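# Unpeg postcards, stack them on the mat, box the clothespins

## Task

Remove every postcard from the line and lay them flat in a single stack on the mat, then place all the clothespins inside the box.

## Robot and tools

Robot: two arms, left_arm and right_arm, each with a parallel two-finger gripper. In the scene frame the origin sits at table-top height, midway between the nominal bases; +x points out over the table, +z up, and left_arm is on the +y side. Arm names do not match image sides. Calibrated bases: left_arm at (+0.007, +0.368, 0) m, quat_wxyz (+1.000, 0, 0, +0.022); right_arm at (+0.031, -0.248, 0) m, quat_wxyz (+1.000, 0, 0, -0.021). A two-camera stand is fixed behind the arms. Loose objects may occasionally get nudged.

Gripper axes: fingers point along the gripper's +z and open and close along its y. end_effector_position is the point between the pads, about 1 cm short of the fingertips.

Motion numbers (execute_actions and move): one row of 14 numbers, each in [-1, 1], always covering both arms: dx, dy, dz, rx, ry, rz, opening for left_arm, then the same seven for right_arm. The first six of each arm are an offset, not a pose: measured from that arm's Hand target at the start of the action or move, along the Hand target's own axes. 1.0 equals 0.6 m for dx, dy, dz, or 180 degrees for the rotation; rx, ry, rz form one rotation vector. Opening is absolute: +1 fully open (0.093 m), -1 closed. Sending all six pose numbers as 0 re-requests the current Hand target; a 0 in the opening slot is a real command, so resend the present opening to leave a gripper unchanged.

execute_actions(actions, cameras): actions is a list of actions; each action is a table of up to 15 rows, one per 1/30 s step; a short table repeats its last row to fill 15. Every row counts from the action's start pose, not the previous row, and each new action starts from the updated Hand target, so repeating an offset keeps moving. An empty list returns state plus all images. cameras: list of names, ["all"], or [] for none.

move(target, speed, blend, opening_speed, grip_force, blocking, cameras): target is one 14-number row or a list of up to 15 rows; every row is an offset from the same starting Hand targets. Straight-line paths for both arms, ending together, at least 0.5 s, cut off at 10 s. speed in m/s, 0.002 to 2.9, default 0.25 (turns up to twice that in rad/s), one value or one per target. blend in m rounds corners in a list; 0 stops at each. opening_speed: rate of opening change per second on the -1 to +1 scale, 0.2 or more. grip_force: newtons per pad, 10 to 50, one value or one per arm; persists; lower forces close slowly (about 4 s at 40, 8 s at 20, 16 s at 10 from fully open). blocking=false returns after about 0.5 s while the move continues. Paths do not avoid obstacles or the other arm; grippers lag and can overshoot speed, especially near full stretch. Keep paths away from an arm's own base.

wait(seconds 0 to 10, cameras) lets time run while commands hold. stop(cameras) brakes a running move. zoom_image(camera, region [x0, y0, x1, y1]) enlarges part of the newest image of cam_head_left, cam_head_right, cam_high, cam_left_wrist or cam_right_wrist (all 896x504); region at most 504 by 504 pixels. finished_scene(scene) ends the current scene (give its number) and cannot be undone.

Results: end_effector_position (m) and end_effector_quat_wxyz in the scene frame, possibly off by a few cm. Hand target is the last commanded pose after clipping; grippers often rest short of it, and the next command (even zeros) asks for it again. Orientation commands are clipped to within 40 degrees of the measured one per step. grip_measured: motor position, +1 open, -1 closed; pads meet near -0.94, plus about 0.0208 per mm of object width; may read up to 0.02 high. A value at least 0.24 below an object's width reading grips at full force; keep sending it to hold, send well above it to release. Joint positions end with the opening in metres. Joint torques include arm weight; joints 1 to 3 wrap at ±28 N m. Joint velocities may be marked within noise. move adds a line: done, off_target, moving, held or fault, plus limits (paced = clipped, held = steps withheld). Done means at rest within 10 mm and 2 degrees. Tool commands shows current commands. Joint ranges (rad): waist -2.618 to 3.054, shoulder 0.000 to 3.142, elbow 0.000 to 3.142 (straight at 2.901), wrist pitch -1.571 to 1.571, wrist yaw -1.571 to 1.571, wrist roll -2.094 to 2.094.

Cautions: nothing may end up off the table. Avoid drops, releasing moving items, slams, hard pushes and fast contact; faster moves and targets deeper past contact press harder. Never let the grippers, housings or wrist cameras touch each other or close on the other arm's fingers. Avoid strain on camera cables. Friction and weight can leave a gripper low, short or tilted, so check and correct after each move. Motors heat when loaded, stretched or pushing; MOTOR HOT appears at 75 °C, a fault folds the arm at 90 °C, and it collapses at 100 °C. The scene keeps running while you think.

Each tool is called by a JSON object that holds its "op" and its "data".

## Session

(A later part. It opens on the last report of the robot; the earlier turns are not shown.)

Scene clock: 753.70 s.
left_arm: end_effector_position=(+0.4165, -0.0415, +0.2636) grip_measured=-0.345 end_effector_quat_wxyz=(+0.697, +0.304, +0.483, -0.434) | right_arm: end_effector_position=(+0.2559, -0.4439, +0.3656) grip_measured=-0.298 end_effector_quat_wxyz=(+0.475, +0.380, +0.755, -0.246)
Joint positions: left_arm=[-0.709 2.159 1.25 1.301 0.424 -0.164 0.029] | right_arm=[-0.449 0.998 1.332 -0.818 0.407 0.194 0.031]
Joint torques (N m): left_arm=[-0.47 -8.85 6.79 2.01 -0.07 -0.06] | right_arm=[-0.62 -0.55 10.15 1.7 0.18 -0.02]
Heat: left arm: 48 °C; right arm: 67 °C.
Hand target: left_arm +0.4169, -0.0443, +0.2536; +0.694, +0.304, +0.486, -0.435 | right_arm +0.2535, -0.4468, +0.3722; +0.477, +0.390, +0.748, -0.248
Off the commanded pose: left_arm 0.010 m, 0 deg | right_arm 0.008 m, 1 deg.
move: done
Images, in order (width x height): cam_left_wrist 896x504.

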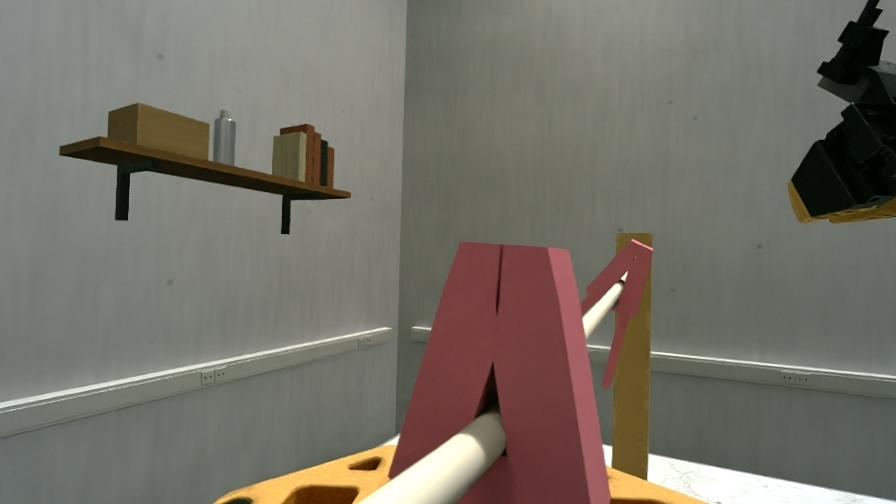

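{"op": "move", "data": {"target": [0,0,0,0,0,0,-1,0,0,0,0,0,0,-0.3], "opening_speed": 0.5, "cameras": ["cam_left_wrist","cam_head_left"]}}

Scene clock: 756.30 s.
left_arm: end_effector_position=(+0.4165, -0.0415, +0.2636) grip_measured=-0.752 end_effector_quat_wxyz=(+0.697, +0.304, +0.483, -0.434) | right_arm: end_effector_position=(+0.2559, -0.4439, +0.3656) grip_measured=-0.298 end_effector_quat_wxyz=(+0.475, +0.380, +0.755, -0.246)
Joint positions: left_arm=[-0.709 2.159 1.25 1.301 0.424 -0.164 0.009] | right_arm=[-0.449 0.998 1.332 -0.818 0.407 0.194 0.031]
Joint torques (N m): left_arm=[-0.47 -8.85 6.8 2.01 -0.06 -0.06] | right_arm=[-0.58 -0.53 10.13 1.7 0.17 -0.02]
Heat: left arm: 47 °C; right arm: 67 °C.
Hand target: left_arm +0.4169, -0.0443, +0.2536; +0.694, +0.304, +0.486, -0.435 | right_arm +0.2535, -0.4468, +0.3722; +0.477, +0.390, +0.748, -0.248
Off the commanded pose: left_arm 0.010 m, 0 deg | right_arm 0.008 m, 1 deg.
move: done
Images, in order (width x height): cam_head_left 896x504, cam_left_wrist 896x504.

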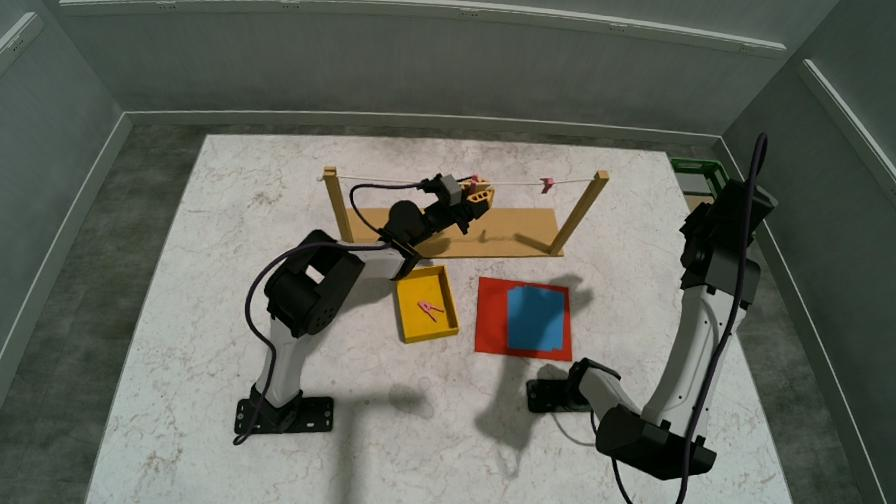

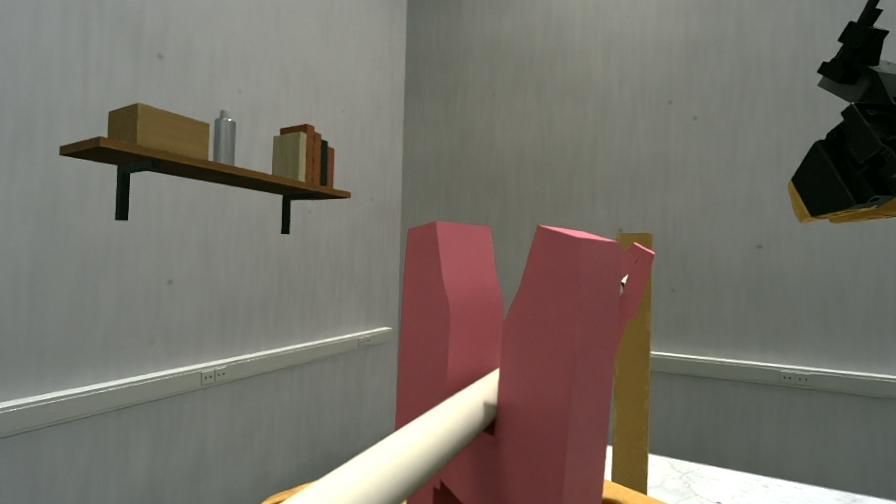

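{"op": "move", "data": {"target": [0.0783,0,-0.0285,0,0,0,-1,0,0,0,0,0,0,-0.3], "speed": 0.1, "cameras": ["cam_left_wrist","cam_head_left"]}}

Scene clock: 759.43 s.
left_arm: end_effector_position=(+0.4197, -0.0457, +0.1965) grip_measured=-0.768 end_effector_quat_wxyz=(+0.681, +0.307, +0.504, -0.433) | right_arm: end_effector_position=(+0.2559, -0.4439, +0.3656) grip_measured=-0.298 end_effector_quat_wxyz=(+0.475, +0.380, +0.755, -0.246)
Joint positions: left_arm=[-0.711 2.307 1.225 1.419 0.424 -0.162 0.008] | right_arm=[-0.449 0.998 1.332 -0.818 0.407 0.194 0.031]
Joint torques (N m): left_arm=[-0.32 -10.44 6.31 2.42 -0.04 -0.07] | right_arm=[-0.58 -0.53 10.13 1.7 0.18 -0.01]
Heat: left arm: 47 °C; right arm: 67 °C.
Hand target: left_arm +0.4167, -0.0444, +0.2036; +0.694, +0.304, +0.486, -0.435 | right_arm +0.2535, -0.4468, +0.3722; +0.477, +0.390, +0.748, -0.248
Off the commanded pose: left_arm 0.008 m, 3 deg | right_arm 0.008 m, 1 deg.
move: off_target (left_arm)
Images, in order (width x height): cam_head_left 896x504, cam_left_wrist 896x504.

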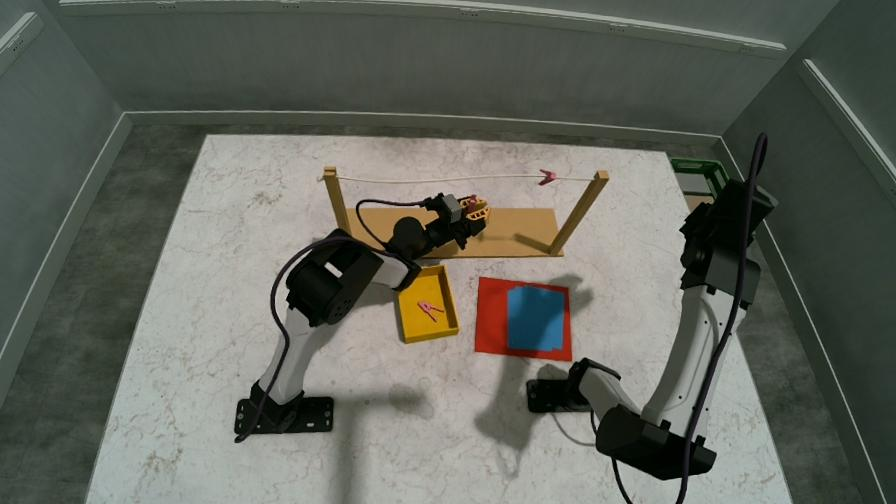

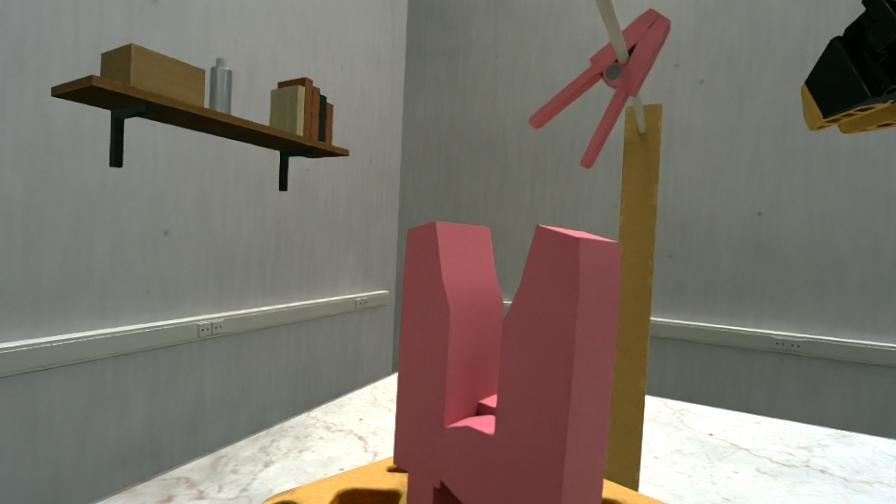

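{"op": "move", "data": {"target": [[-0.0423,0,-0.0917,0,0,0,-1,0,0,0,0,0,0,-0.3],[-0.1282,-0.025,-0.2307,0,0,0,-1,0,0,0,0,0,0,-0.3],[-0.157,-0.0436,-0.2122,0,0.222,0,-1,0,0,0,0,0,0,-0.3],[-0.0972,-0.1675,-0.3358,0,0.5,0,-1,0,0,0,0,0,0,-0.3]], "speed": 0.2, "blend": [0.02,0.02,0.03,0], "cameras": ["cam_left_wrist","cam_head_left","cam_head_right"]}}

Scene clock: 773.17 s.
left_arm: end_effector_position=(+0.2318, +0.1010, +0.1878) grip_measured=-0.768 end_effector_quat_wxyz=(+0.148, +0.527, +0.831, -0.099) | right_arm: end_effector_position=(+0.2559, -0.4439, +0.3656) grip_measured=-0.298 end_effector_quat_wxyz=(+0.475, +0.380, +0.755, -0.246)
Joint positions: left_arm=[-0.858 1.566 1.477 -1.143 0.117 0.295 0.008] | right_arm=[-0.449 0.998 1.332 -0.818 0.407 0.194 0.031]
Joint torques (N m): left_arm=[-0.4 -5 9.5 1.01 0.05 -0.16] | right_arm=[-0.64 -0.55 10.14 1.7 0.18 -0.02]
Heat: left arm: 48 °C; right arm: 68 °C.
Hand target: left_arm +0.2349, +0.0998, +0.1897; +0.147, +0.522, +0.835, -0.092 | right_arm +0.2535, -0.4468, +0.3722; +0.477, +0.390, +0.748, -0.248
Off the commanded pose: left_arm 0.004 m, 1 deg | right_arm 0.008 m, 1 deg.
move: done
Images, in order (width x height): cam_head_left 896x504, cam_head_right 896x504, cam_left_wrist 896x504.

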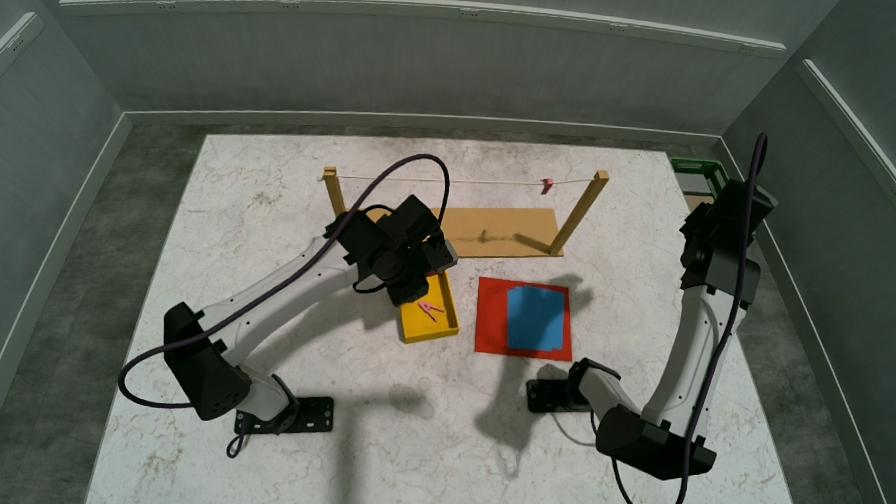

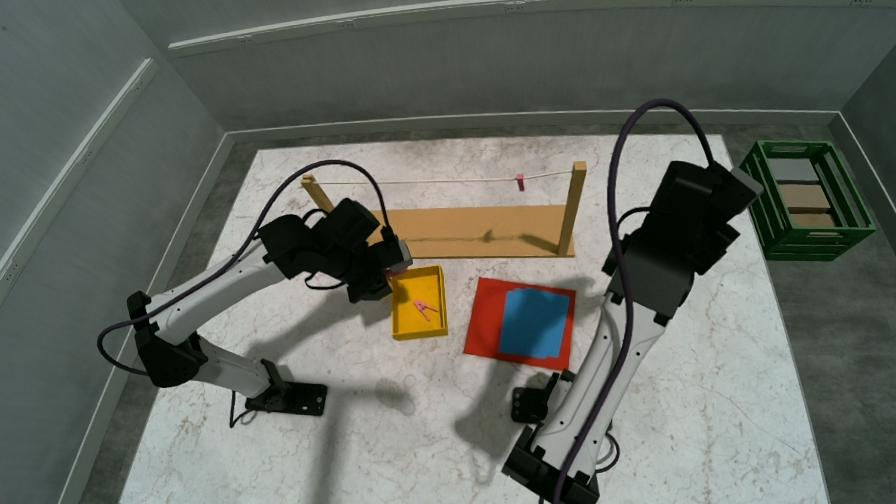

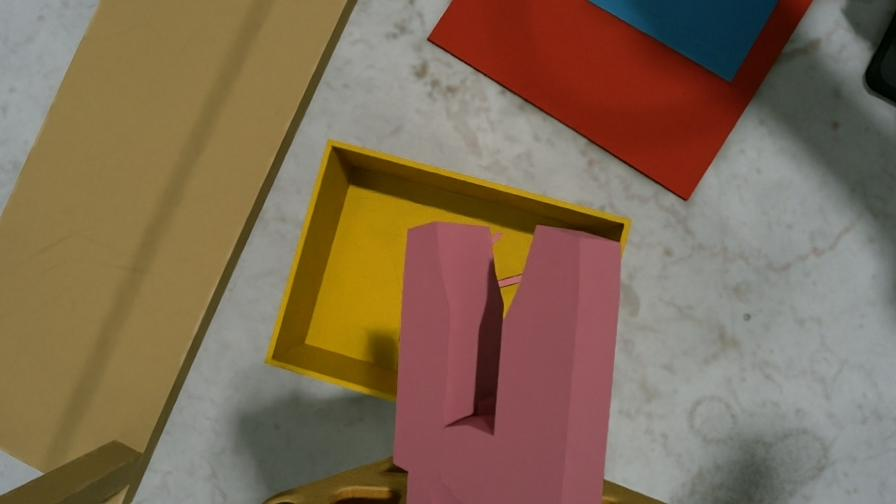

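{"op": "move", "data": {"target": [0.0575,0.0558,0.0855,0,0,0,-1,0,0,0,0,0,0,-0.3], "speed": 0.15, "cameras": ["cam_left_wrist","cam_head_right"]}}

Scene clock: 780.10 s.
left_arm: end_effector_position=(+0.2564, +0.1318, +0.1302) grip_measured=-0.768 end_effector_quat_wxyz=(+0.140, +0.517, +0.840, -0.085) | right_arm: end_effector_position=(+0.2559, -0.4439, +0.3656) grip_measured=-0.298 end_effector_quat_wxyz=(+0.475, +0.380, +0.755, -0.246)
Joint positions: left_arm=[-0.74 1.566 1.257 -0.958 0.126 0.388 0.008] | right_arm=[-0.449 0.998 1.332 -0.818 0.407 0.194 0.031]
Joint torques (N m): left_arm=[0.14 -6.12 6.91 1.23 0.38 0.06] | right_arm=[-0.62 -0.54 10.17 1.7 0.18 -0.02]
Heat: left arm: 48 °C; right arm: 68 °C.
Hand target: left_arm +0.2584, +0.1278, +0.1296; +0.147, +0.522, +0.835, -0.093 | right_arm +0.2535, -0.4468, +0.3722; +0.477, +0.390, +0.748, -0.248
Off the commanded pose: left_arm 0.005 m, 2 deg | right_arm 0.008 m, 1 deg.
move: done
Images, in order (width x height): cam_head_right 896x504, cam_left_wrist 896x504.

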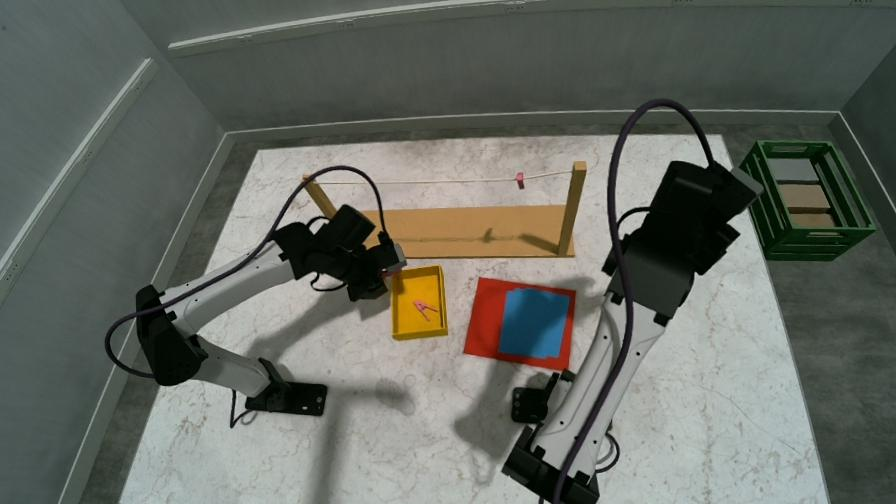

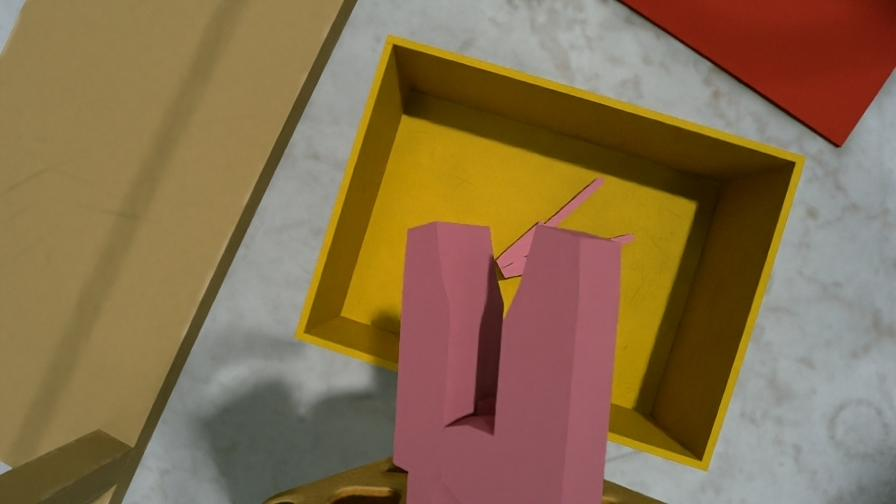

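{"op": "move", "data": {"target": [0.0052,-0.0198,0.0778,0,0,0,-1,0,0,0,0,0,0,-0.3], "speed": 0.1, "cameras": ["cam_left_wrist","cam_head_right"]}}

Scene clock: 786.43 s.
left_arm: end_effector_position=(+0.2512, +0.1146, +0.0884) grip_measured=-0.768 end_effector_quat_wxyz=(+0.143, +0.526, +0.834, -0.091) | right_arm: end_effector_position=(+0.2559, -0.4439, +0.3656) grip_measured=-0.298 end_effector_quat_wxyz=(+0.475, +0.380, +0.755, -0.246)
Joint positions: left_arm=[-0.787 1.611 1.131 -0.773 0.126 0.361 0.008] | right_arm=[-0.449 0.998 1.332 -0.818 0.407 0.194 0.031]
Joint torques (N m): left_arm=[-0.4 -5.5 6.93 1.29 0.2 -0.19] | right_arm=[-0.58 -0.54 10.17 1.7 0.17 -0.02]
Heat: left arm: 48 °C; right arm: 68 °C.
Hand target: left_arm +0.2534, +0.1109, +0.0847; +0.147, +0.522, +0.835, -0.092 | right_arm +0.2535, -0.4468, +0.3722; +0.477, +0.390, +0.748, -0.248
Off the commanded pose: left_arm 0.006 m, 1 deg | right_arm 0.008 m, 1 deg.
move: done
Images, in order (width x height): cam_head_right 896x504, cam_left_wrist 896x504.

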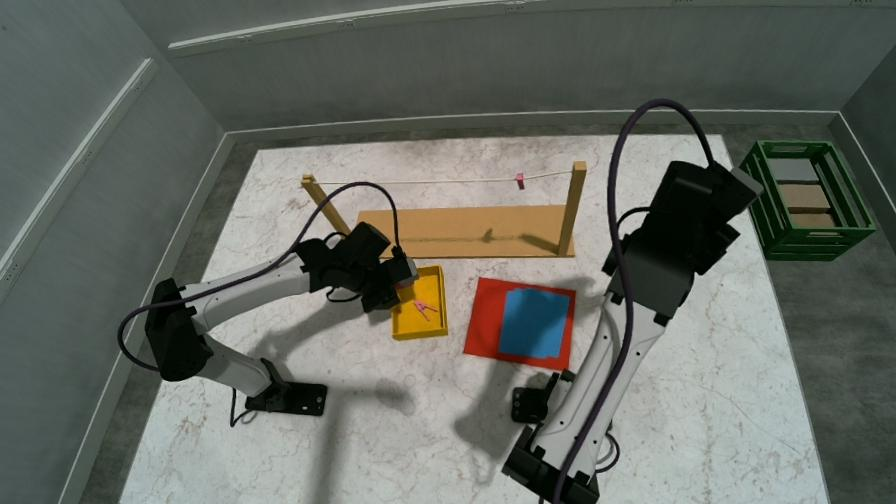

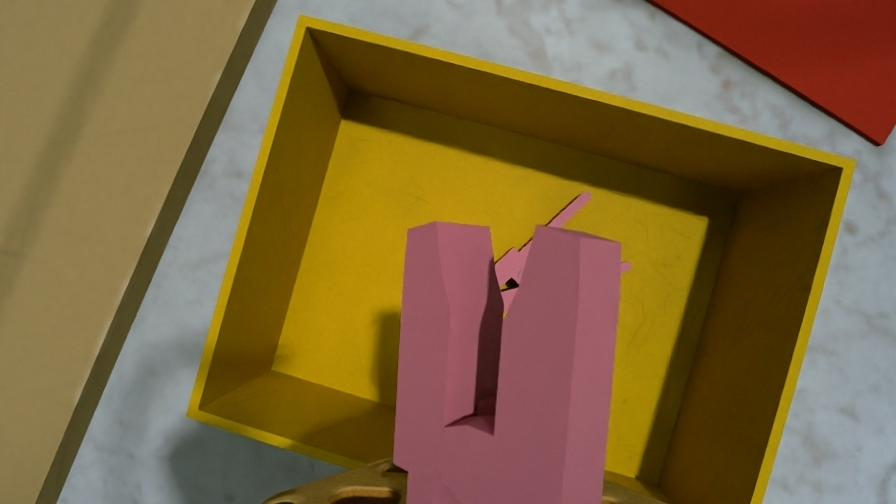

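{"op": "move", "data": {"target": [[-0.0188,0.0168,0.0068,0,0,0,-1,0,0,0,0,0,0,-0.3],[0.0073,0.0168,0.0788,0,0,0,-1,0,0,0,0,0,0,-0.3]], "speed": 0.1, "blend": [0.005,0], "cameras": ["cam_left_wrist"]}}

Scene clock: 794.17 s.
left_arm: end_effector_position=(+0.2665, +0.1046, +0.0468) grip_measured=-0.769 end_effector_quat_wxyz=(+0.150, +0.522, +0.835, -0.091) | right_arm: end_effector_position=(+0.2559, -0.4439, +0.3656) grip_measured=-0.298 end_effector_quat_wxyz=(+0.475, +0.380, +0.755, -0.246)
Joint positions: left_arm=[-0.779 1.719 1.072 -0.593 0.126 0.362 0.008] | right_arm=[-0.449 0.998 1.332 -0.818 0.407 0.194 0.031]
Joint torques (N m): left_arm=[0.23 -5.63 6.12 1.3 0.25 -0.03] | right_arm=[-0.61 -0.55 10.15 1.71 0.18 -0.01]
Heat: left arm: 47 °C; right arm: 69 °C.
Hand target: left_arm +0.2676, +0.1045, +0.0386; +0.147, +0.522, +0.835, -0.092 | right_arm +0.2535, -0.4468, +0.3722; +0.477, +0.390, +0.748, -0.248
Off the commanded pose: left_arm 0.008 m, 0 deg | right_arm 0.008 m, 1 deg.
move: done
Images, in order (width x height): cam_left_wrist 896x504.

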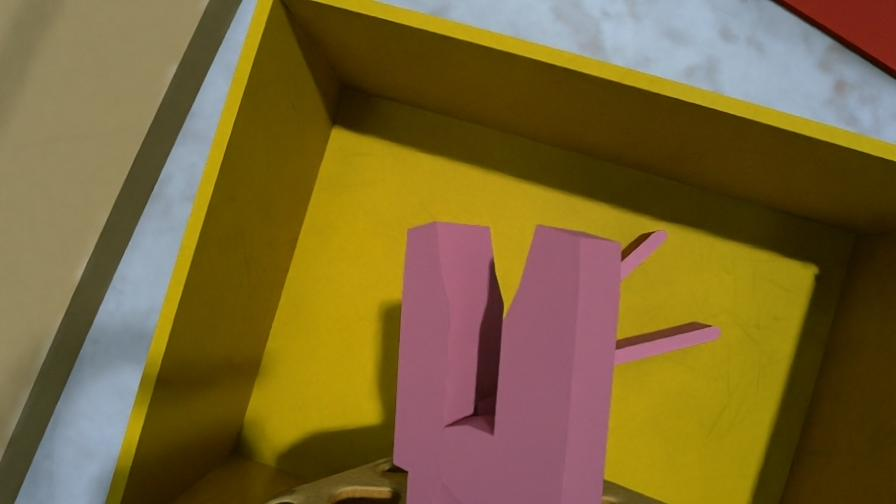

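{"op": "move", "data": {"target": [0.0034,0.01,0.0094,0,0,0,-1,0,0,0,0,0,0,-0.3], "speed": 0.06}}

{"op": "move", "data": {"target": [[0,0,0,0,0,0,-0.35,0,0,0,0,0,0,-0.3],[0,0,0,0,0,0,-0.1,0,0,0,0,0,0,-0.3]], "opening_speed": 0.4, "cameras": ["cam_left_wrist"]}}

Scene clock: 797.20 s.
left_arm: end_effector_position=(+0.2754, +0.1042, +0.0444) grip_measured=-0.769 end_effector_quat_wxyz=(+0.160, +0.519, +0.835, -0.091) | right_arm: end_effector_position=(+0.2559, -0.4439, +0.3656) grip_measured=-0.298 end_effector_quat_wxyz=(+0.475, +0.380, +0.755, -0.246)
Joint positions: left_arm=[-0.764 1.733 1.072 -0.56 0.126 0.37 0.008] | right_arm=[-0.449 0.998 1.332 -0.818 0.407 0.194 0.031]
Joint torques (N m): left_arm=[0.44 -5.46 5.86 1.22 0.31 0.05] | right_arm=[-0.62 -0.54 10.13 1.71 0.19 -0.02]
Heat: left arm: 47 °C; right arm: 69 °C.
Hand target: left_arm +0.2730, +0.1071, +0.0326; +0.147, +0.522, +0.835, -0.092 | right_arm +0.2535, -0.4468, +0.3722; +0.477, +0.390, +0.748, -0.248
Off the commanded pose: left_arm 0.012 m, 2 deg | right_arm 0.008 m, 1 deg.
move: off_target (left_arm)

Scene clock: 799.87 s.
left_arm: end_effector_position=(+0.2747, +0.1048, +0.0423) grip_measured=-0.102 end_effector_quat_wxyz=(+0.157, +0.519, +0.835, -0.091) | right_arm: end_effector_position=(+0.2559, -0.4439, +0.3656) grip_measured=-0.298 end_effector_quat_wxyz=(+0.475, +0.380, +0.755, -0.246)
Joint positions: left_arm=[-0.764 1.738 1.071 -0.56 0.126 0.37 0.04] | right_arm=[-0.449 0.998 1.332 -0.818 0.407 0.194 0.031]
Joint torques (N m): left_arm=[0.39 -5.81 6.01 1.2 0.31 0.05] | right_arm=[-0.61 -0.51 10.15 1.69 0.18 -0.03]
Heat: left arm: 47 °C; right arm: 69 °C.
Hand target: left_arm +0.2731, +0.1070, +0.0327; +0.147, +0.522, +0.835, -0.092 | right_arm +0.2535, -0.4468, +0.3722; +0.477, +0.390, +0.748, -0.248
Off the commanded pose: left_arm 0.010 m, 1 deg | right_arm 0.008 m, 1 deg.
move: done
Images, in order (width x height): cam_left_wrist 896x504.

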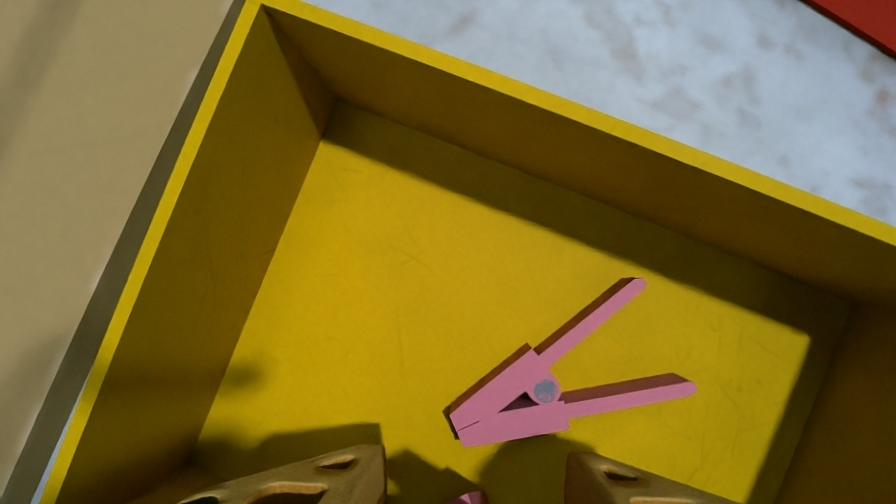

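{"op": "move", "data": {"target": [[0,0,0,0,0,0,-0.1,0,0,0,0,0,0,-0.3],[0,0,0,0,0,0,-0.1,0,0,0,0,0,0,-0.3]], "cameras": ["cam_head_right","cam_left_wrist"]}}

{"op": "move", "data": {"target": [-0.0906,0,-0.249,0,0,0,-0.1,0,0,0,0,0,0,-0.3], "speed": 0.15, "cameras": ["cam_head_left","cam_head_right","cam_left_wrist"]}}

Scene clock: 813.47 s.
left_arm: end_effector_position=(+0.2747, +0.1048, +0.0423) grip_measured=-0.102 end_effector_quat_wxyz=(+0.157, +0.519, +0.835, -0.091) | right_arm: end_effector_position=(+0.2559, -0.4439, +0.3656) grip_measured=-0.298 end_effector_quat_wxyz=(+0.475, +0.380, +0.755, -0.246)
Joint positions: left_arm=[-0.764 1.738 1.071 -0.56 0.126 0.37 0.04] | right_arm=[-0.449 0.998 1.332 -0.818 0.407 0.194 0.031]
Joint torques (N m): left_arm=[0.39 -5.82 5.96 1.21 0.32 0.05] | right_arm=[-0.61 -0.54 10.13 1.7 0.18 -0.02]
Heat: left arm: 45 °C; right arm: 69 °C.
Hand target: left_arm +0.2731, +0.1070, +0.0327; +0.147, +0.522, +0.835, -0.092 | right_arm +0.2535, -0.4468, +0.3722; +0.477, +0.390, +0.748, -0.248
Off the commanded pose: left_arm 0.010 m, 1 deg | right_arm 0.008 m, 1 deg.
move: done
Images, in order (width x height): cam_head_right 896x504, cam_left_wrist 896x504.

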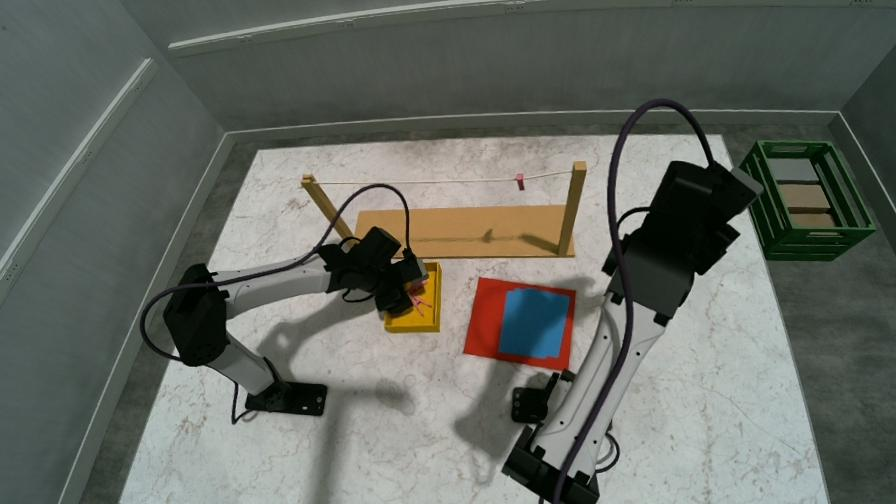

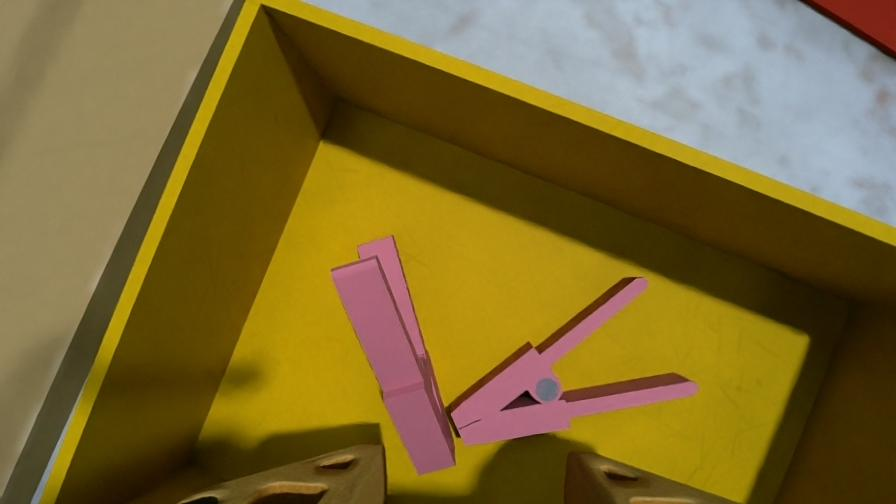

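Scene clock: 815.37 s.
left_arm: end_effector_position=(+0.2729, +0.1064, +0.1826) grip_measured=-0.102 end_effector_quat_wxyz=(+0.139, +0.520, +0.838, -0.088) | right_arm: end_effector_position=(+0.2559, -0.4439, +0.3656) grip_measured=-0.298 end_effector_quat_wxyz=(+0.475, +0.380, +0.755, -0.246)
Joint positions: left_arm=[-0.764 1.684 1.589 -1.169 0.126 0.37 0.04] | right_arm=[-0.449 0.998 1.332 -0.818 0.407 0.194 0.031]
Joint torques (N m): left_arm=[0.43 -8.2 8.92 0.91 0.32 0.06] | right_arm=[-0.61 -0.54 10.14 1.71 0.18 -0.02]
Heat: left arm: 46 °C; right arm: 69 °C.
Hand target: left_arm +0.2732, +0.1071, +0.1917; +0.147, +0.522, +0.835, -0.092 | right_arm +0.2535, -0.4468, +0.3722; +0.477, +0.390, +0.748, -0.248
Off the commanded pose: left_arm 0.009 m, 1 deg | right_arm 0.008 m, 1 deg.
move: done
Images, in order (width x height): cam_head_left 896x504, cam_head_right 896x504, cam_left_wrist 896x504.

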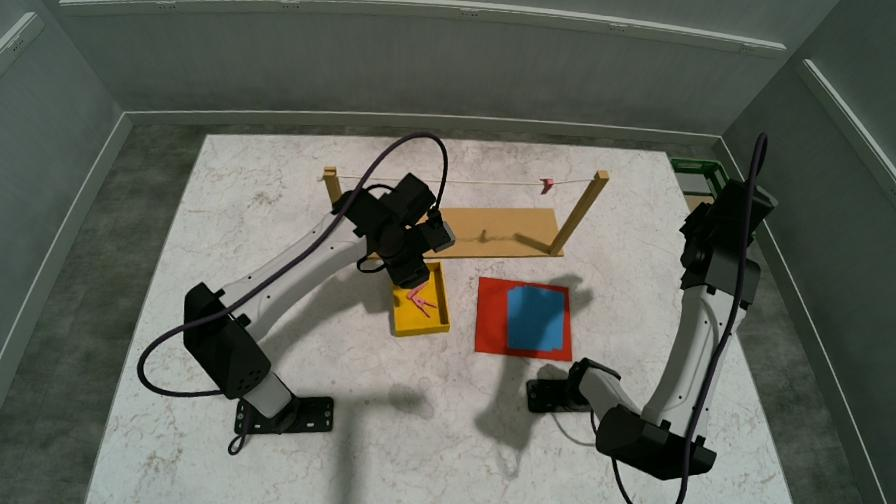

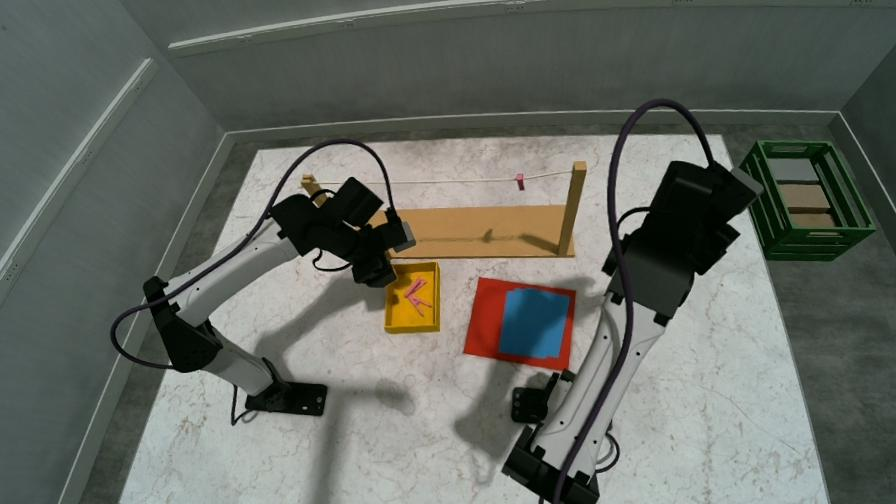

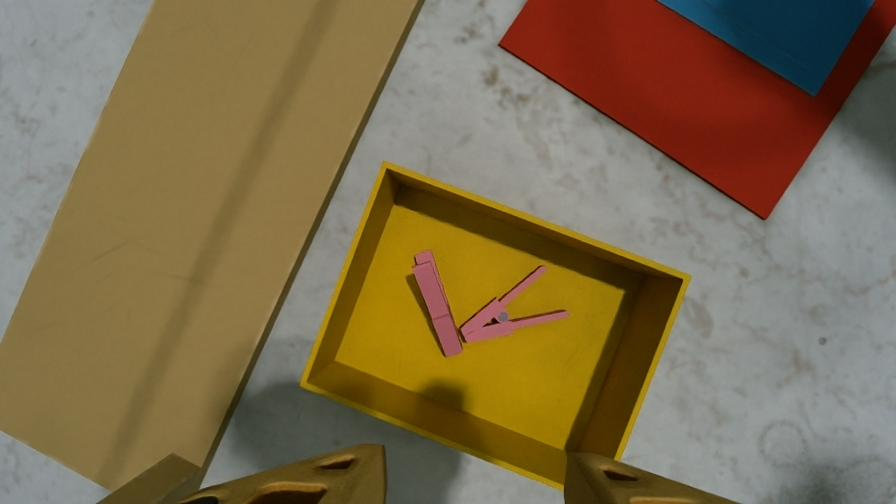

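{"op": "zoom_image", "data": {"camera": "cam_head_left", "region": [500, 160, 600, 216]}}

{"op": "zoom_image", "data": {"camera": "cam_head_right", "region": [470, 155, 570, 211]}}

Scaled by 5.040 from the camera's 896x504 image, which has a finer 1280x720 frame.

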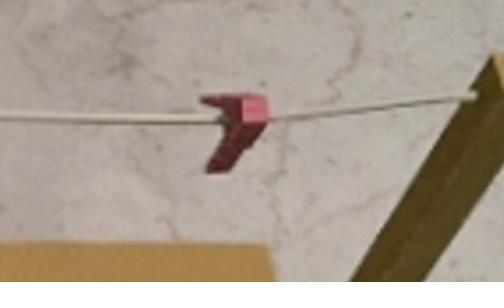

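Scaled by 5.040 from the camera's 896x504 image, which has a finer 1280x720 frame.

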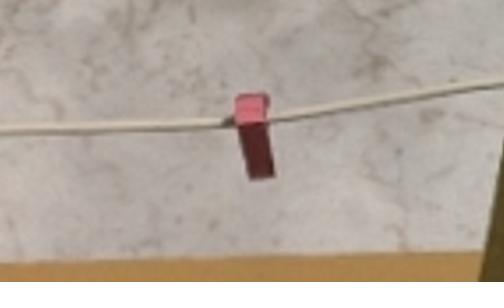

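{"op": "move", "data": {"target": [-0.079,0.106,-0.083,0,-0.5,0,0.25,0,0,0,0,0,0,-0.3], "speed": 0.25, "opening_speed": 0.5, "cameras": ["cam_head_right","cam_left_wrist"]}}

Scene clock: 827.07 s.
left_arm: end_effector_position=(+0.3440, +0.1077, +0.2337) grip_measured=+0.248 end_effector_quat_wxyz=(+0.650, +0.311, +0.541, -0.433) | right_arm: end_effector_position=(+0.2559, -0.4439, +0.3656) grip_measured=-0.298 end_effector_quat_wxyz=(+0.475, +0.380, +0.755, -0.246)
Joint positions: left_arm=[-0.448 1.727 0.578 1.438 0.685 -0.251 0.057] | right_arm=[-0.449 0.998 1.332 -0.818 0.407 0.194 0.031]
Joint torques (N m): left_arm=[-0.28 -5.22 6.65 2.96 -0.22 -0.16] | right_arm=[-0.61 -0.51 10.17 1.7 0.19 -0.01]
Heat: left arm: 47 °C; right arm: 70 °C.
Hand target: left_arm +0.3425, +0.1103, +0.2548; +0.694, +0.304, +0.486, -0.435 | right_arm +0.2535, -0.4468, +0.3722; +0.477, +0.390, +0.748, -0.248
Off the commanded pose: left_arm 0.021 m, 8 deg | right_arm 0.008 m, 1 deg.
joint sent to its limit (left arm) — joint 4 (wrist pitch), upper limit. The joint targets still meet the commanded pose.
move: off_target (left_arm)
Images, in order (width x height): cam_head_right 896x504, cam_left_wrist 896x504.

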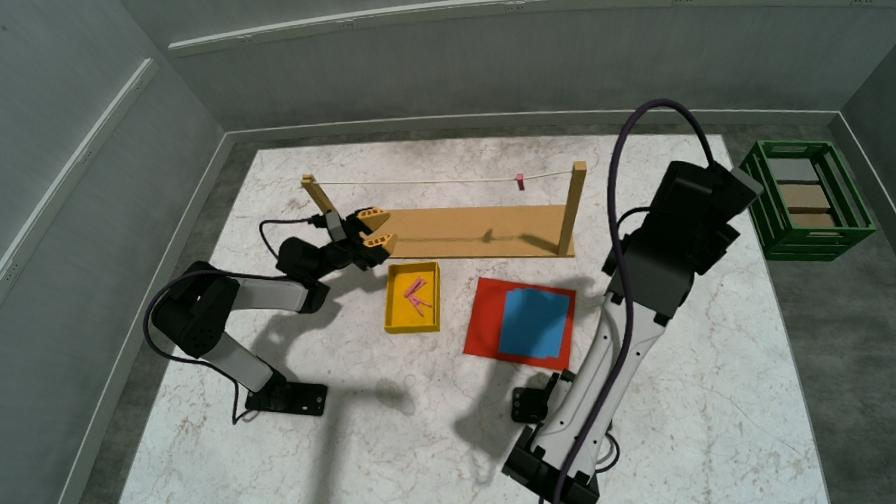

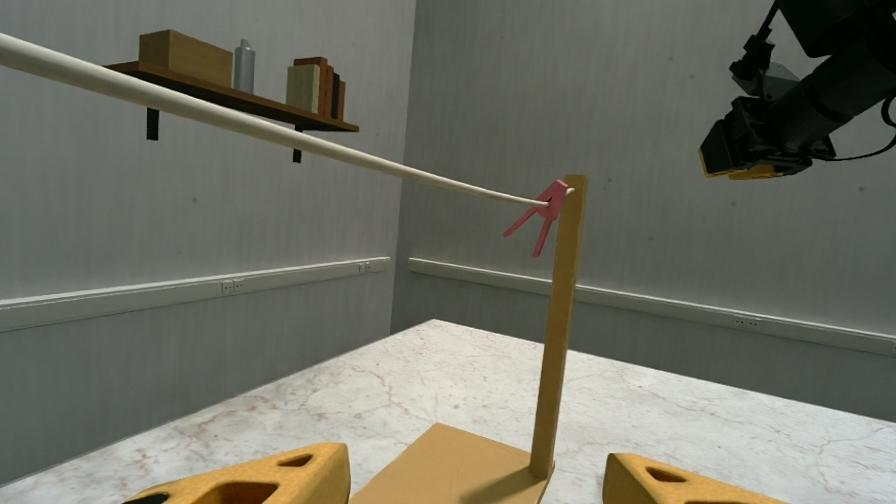

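{"op": "move", "data": {"target": [0.1143,-0.112,0.3147,0,0,0,0.4,0,0,0,0,0,0,-0.3], "speed": 0.2, "cameras": ["cam_head_left","cam_left_wrist"]}}

Scene clock: 843.43 s.
left_arm: end_effector_position=(+0.3613, -0.0969, +0.2614) grip_measured=+0.398 end_effector_quat_wxyz=(+0.691, +0.306, +0.478, -0.448) | right_arm: end_effector_position=(+0.2559, -0.4439, +0.3656) grip_measured=-0.298 end_effector_quat_wxyz=(+0.475, +0.380, +0.755, -0.246)
Joint positions: left_arm=[-0.882 2.162 1.243 1.298 0.286 -0.117 0.064] | right_arm=[-0.449 0.998 1.332 -0.818 0.407 0.194 0.031]
Joint torques (N m): left_arm=[0.08 -8.99 8.77 1.78 -0.22 0.13] | right_arm=[-0.61 -0.53 10.15 1.71 0.18 -0.02]
Heat: left arm: 46 °C; right arm: 70 °C.
Hand target: left_arm +0.3699, -0.0998, +0.2549; +0.694, +0.304, +0.486, -0.435 | right_arm +0.2535, -0.4468, +0.3722; +0.477, +0.390, +0.748, -0.248
Off the commanded pose: left_arm 0.011 m, 2 deg | right_arm 0.008 m, 1 deg.
move: off_target (left_arm)
Images, in order (width x height): cam_head_left 896x504, cam_left_wrist 896x504.

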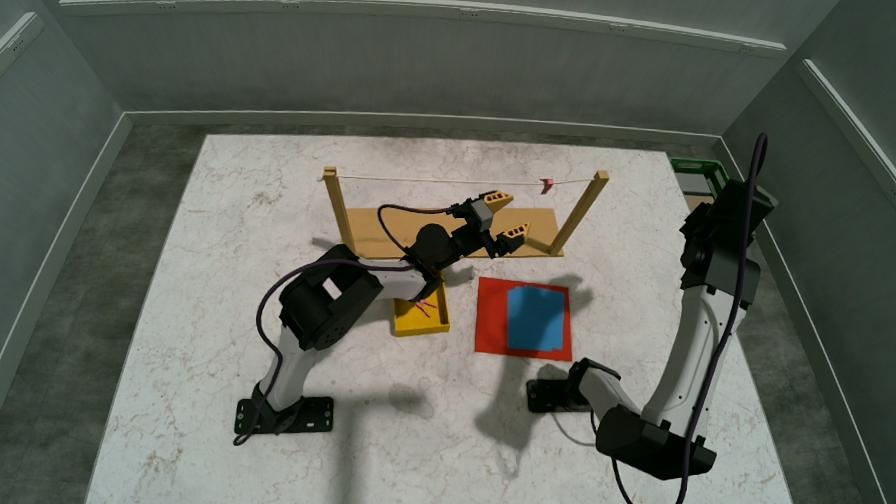

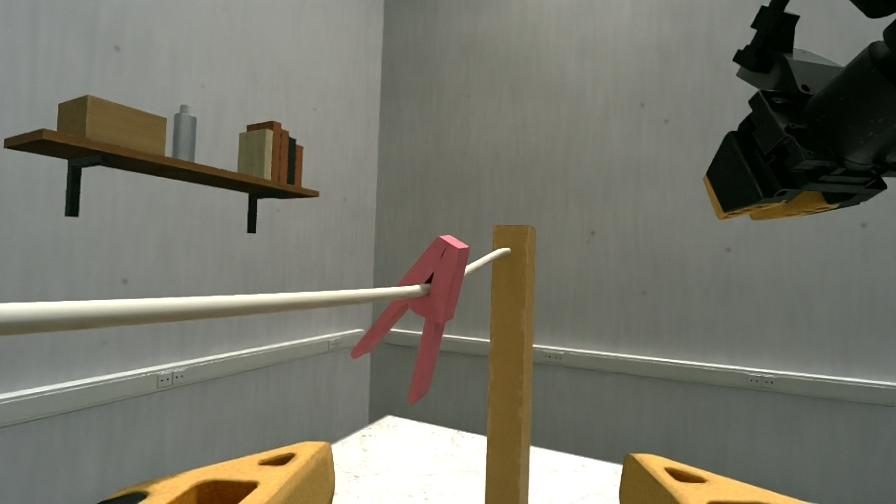

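{"op": "move", "data": {"target": [0,0,0.04,0,0,0.122,0.4,0,0,0,0,0,0,-0.3], "speed": 0.2, "cameras": ["cam_left_wrist"]}}

Scene clock: 849.10 s.
left_arm: end_effector_position=(+0.3745, -0.1148, +0.2701) grip_measured=+0.398 end_effector_quat_wxyz=(+0.764, +0.390, +0.413, -0.305) | right_arm: end_effector_position=(+0.2559, -0.4439, +0.3656) grip_measured=-0.298 end_effector_quat_wxyz=(+0.475, +0.380, +0.755, -0.246)
Joint positions: left_arm=[-0.889 2.208 1.367 1.218 0.272 0.27 0.064] | right_arm=[-0.449 0.998 1.332 -0.818 0.407 0.194 0.031]
Joint torques (N m): left_arm=[-0.5 -9.48 9.16 1.75 -0.18 0.15] | right_arm=[-0.64 -0.54 10.14 1.7 0.18 -0.02]
Heat: left arm: 46 °C; right arm: 70 °C.
Hand target: left_arm +0.3797, -0.1201, +0.2631; +0.764, +0.391, +0.420, -0.295 | right_arm +0.2535, -0.4468, +0.3722; +0.477, +0.390, +0.748, -0.248
Off the commanded pose: left_arm 0.010 m, 1 deg | right_arm 0.008 m, 1 deg.
move: done
Images, in order (width x height): cam_left_wrist 896x504.

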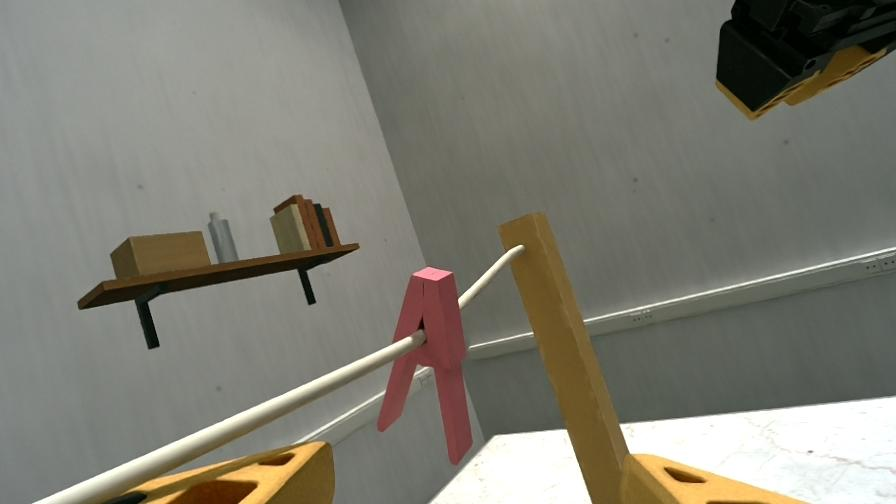

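{"op": "zoom_image", "data": {"camera": "cam_left_wrist", "region": [330, 240, 550, 480]}}

Scaled by 2.100 from the camera's 896x504 image, which has a finer 1280x720 frame.

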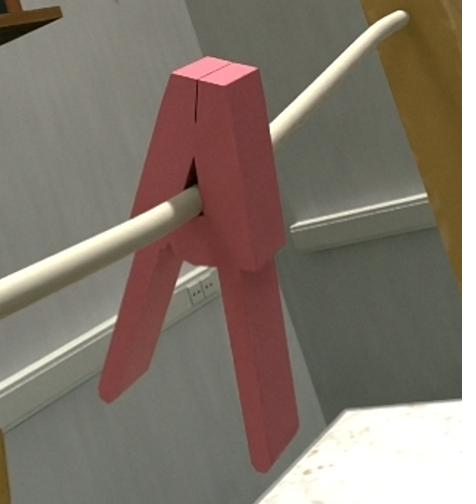

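{"op": "move", "data": {"target": [0.0263,0.0023,0.037,0.039,-0.042,-0.1415,0.6,0,0,0,0,0,0,-0.3], "speed": 0.12, "cameras": ["cam_left_wrist"]}}

Scene clock: 890.83 s.
left_arm: end_effector_position=(+0.3950, -0.1396, +0.2596) grip_measured=+0.598 end_effector_quat_wxyz=(+0.679, +0.315, +0.433, -0.502) | right_arm: end_effector_position=(+0.2559, -0.4439, +0.3656) grip_measured=-0.298 end_effector_quat_wxyz=(+0.475, +0.380, +0.755, -0.246)
Joint positions: left_arm=[-0.858 2.423 1.623 1.282 0.405 -0.211 0.074] | right_arm=[-0.449 0.998 1.332 -0.818 0.407 0.194 0.031]
Joint torques (N m): left_arm=[0.31 -10.78 9.13 1.97 0.1 -0.13] | right_arm=[-0.57 -0.54 10.14 1.7 0.18 -0.02]
Heat: left arm: 48 °C; right arm: 71 °C.
Hand target: left_arm +0.3974, -0.1401, +0.2573; +0.681, +0.315, +0.426, -0.505 | right_arm +0.2535, -0.4468, +0.3722; +0.477, +0.390, +0.748, -0.248
Off the commanded pose: left_arm 0.003 m, 1 deg | right_arm 0.008 m, 1 deg.
move: done
Images, in order (width x height): cam_left_wrist 896x504.

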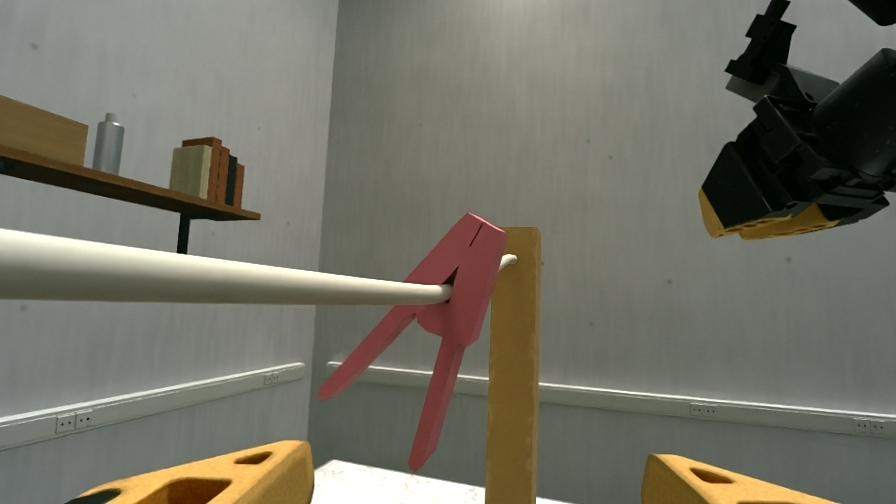

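{"op": "move", "data": {"target": [-0.03,0.01,0,0,0,0,0.7,0,0,0,0,0,0,-0.3], "speed": 0.1, "cameras": ["cam_left_wrist"]}}

Scene clock: 899.97 s.
left_arm: end_effector_position=(+0.4026, -0.1328, +0.2591) grip_measured=+0.698 end_effector_quat_wxyz=(+0.679, +0.314, +0.435, -0.501) | right_arm: end_effector_position=(+0.2559, -0.4439, +0.3656) grip_measured=-0.298 end_effector_quat_wxyz=(+0.475, +0.380, +0.755, -0.246)
Joint positions: left_arm=[-0.838 2.423 1.623 1.282 0.42 -0.221 0.079] | right_arm=[-0.449 0.998 1.332 -0.818 0.407 0.194 0.031]
Joint torques (N m): left_arm=[0.13 -14.6 7.79 1.7 0.09 -0.14] | right_arm=[-0.58 -0.53 10.14 1.71 0.18 -0.02]
Heat: left arm: 51 °C; right arm: 71 °C.
Hand target: left_arm +0.4009, -0.1307, +0.2734; +0.681, +0.315, +0.426, -0.505 | right_arm +0.2535, -0.4468, +0.3722; +0.477, +0.390, +0.748, -0.248
Off the commanded pose: left_arm 0.015 m, 1 deg | right_arm 0.008 m, 1 deg.
move: off_target (left_arm)
Images, in order (width x height): cam_left_wrist 896x504.

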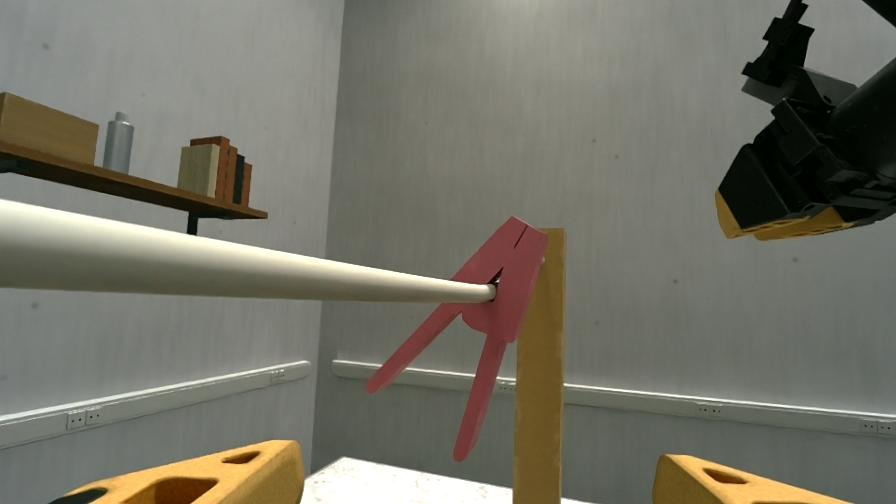

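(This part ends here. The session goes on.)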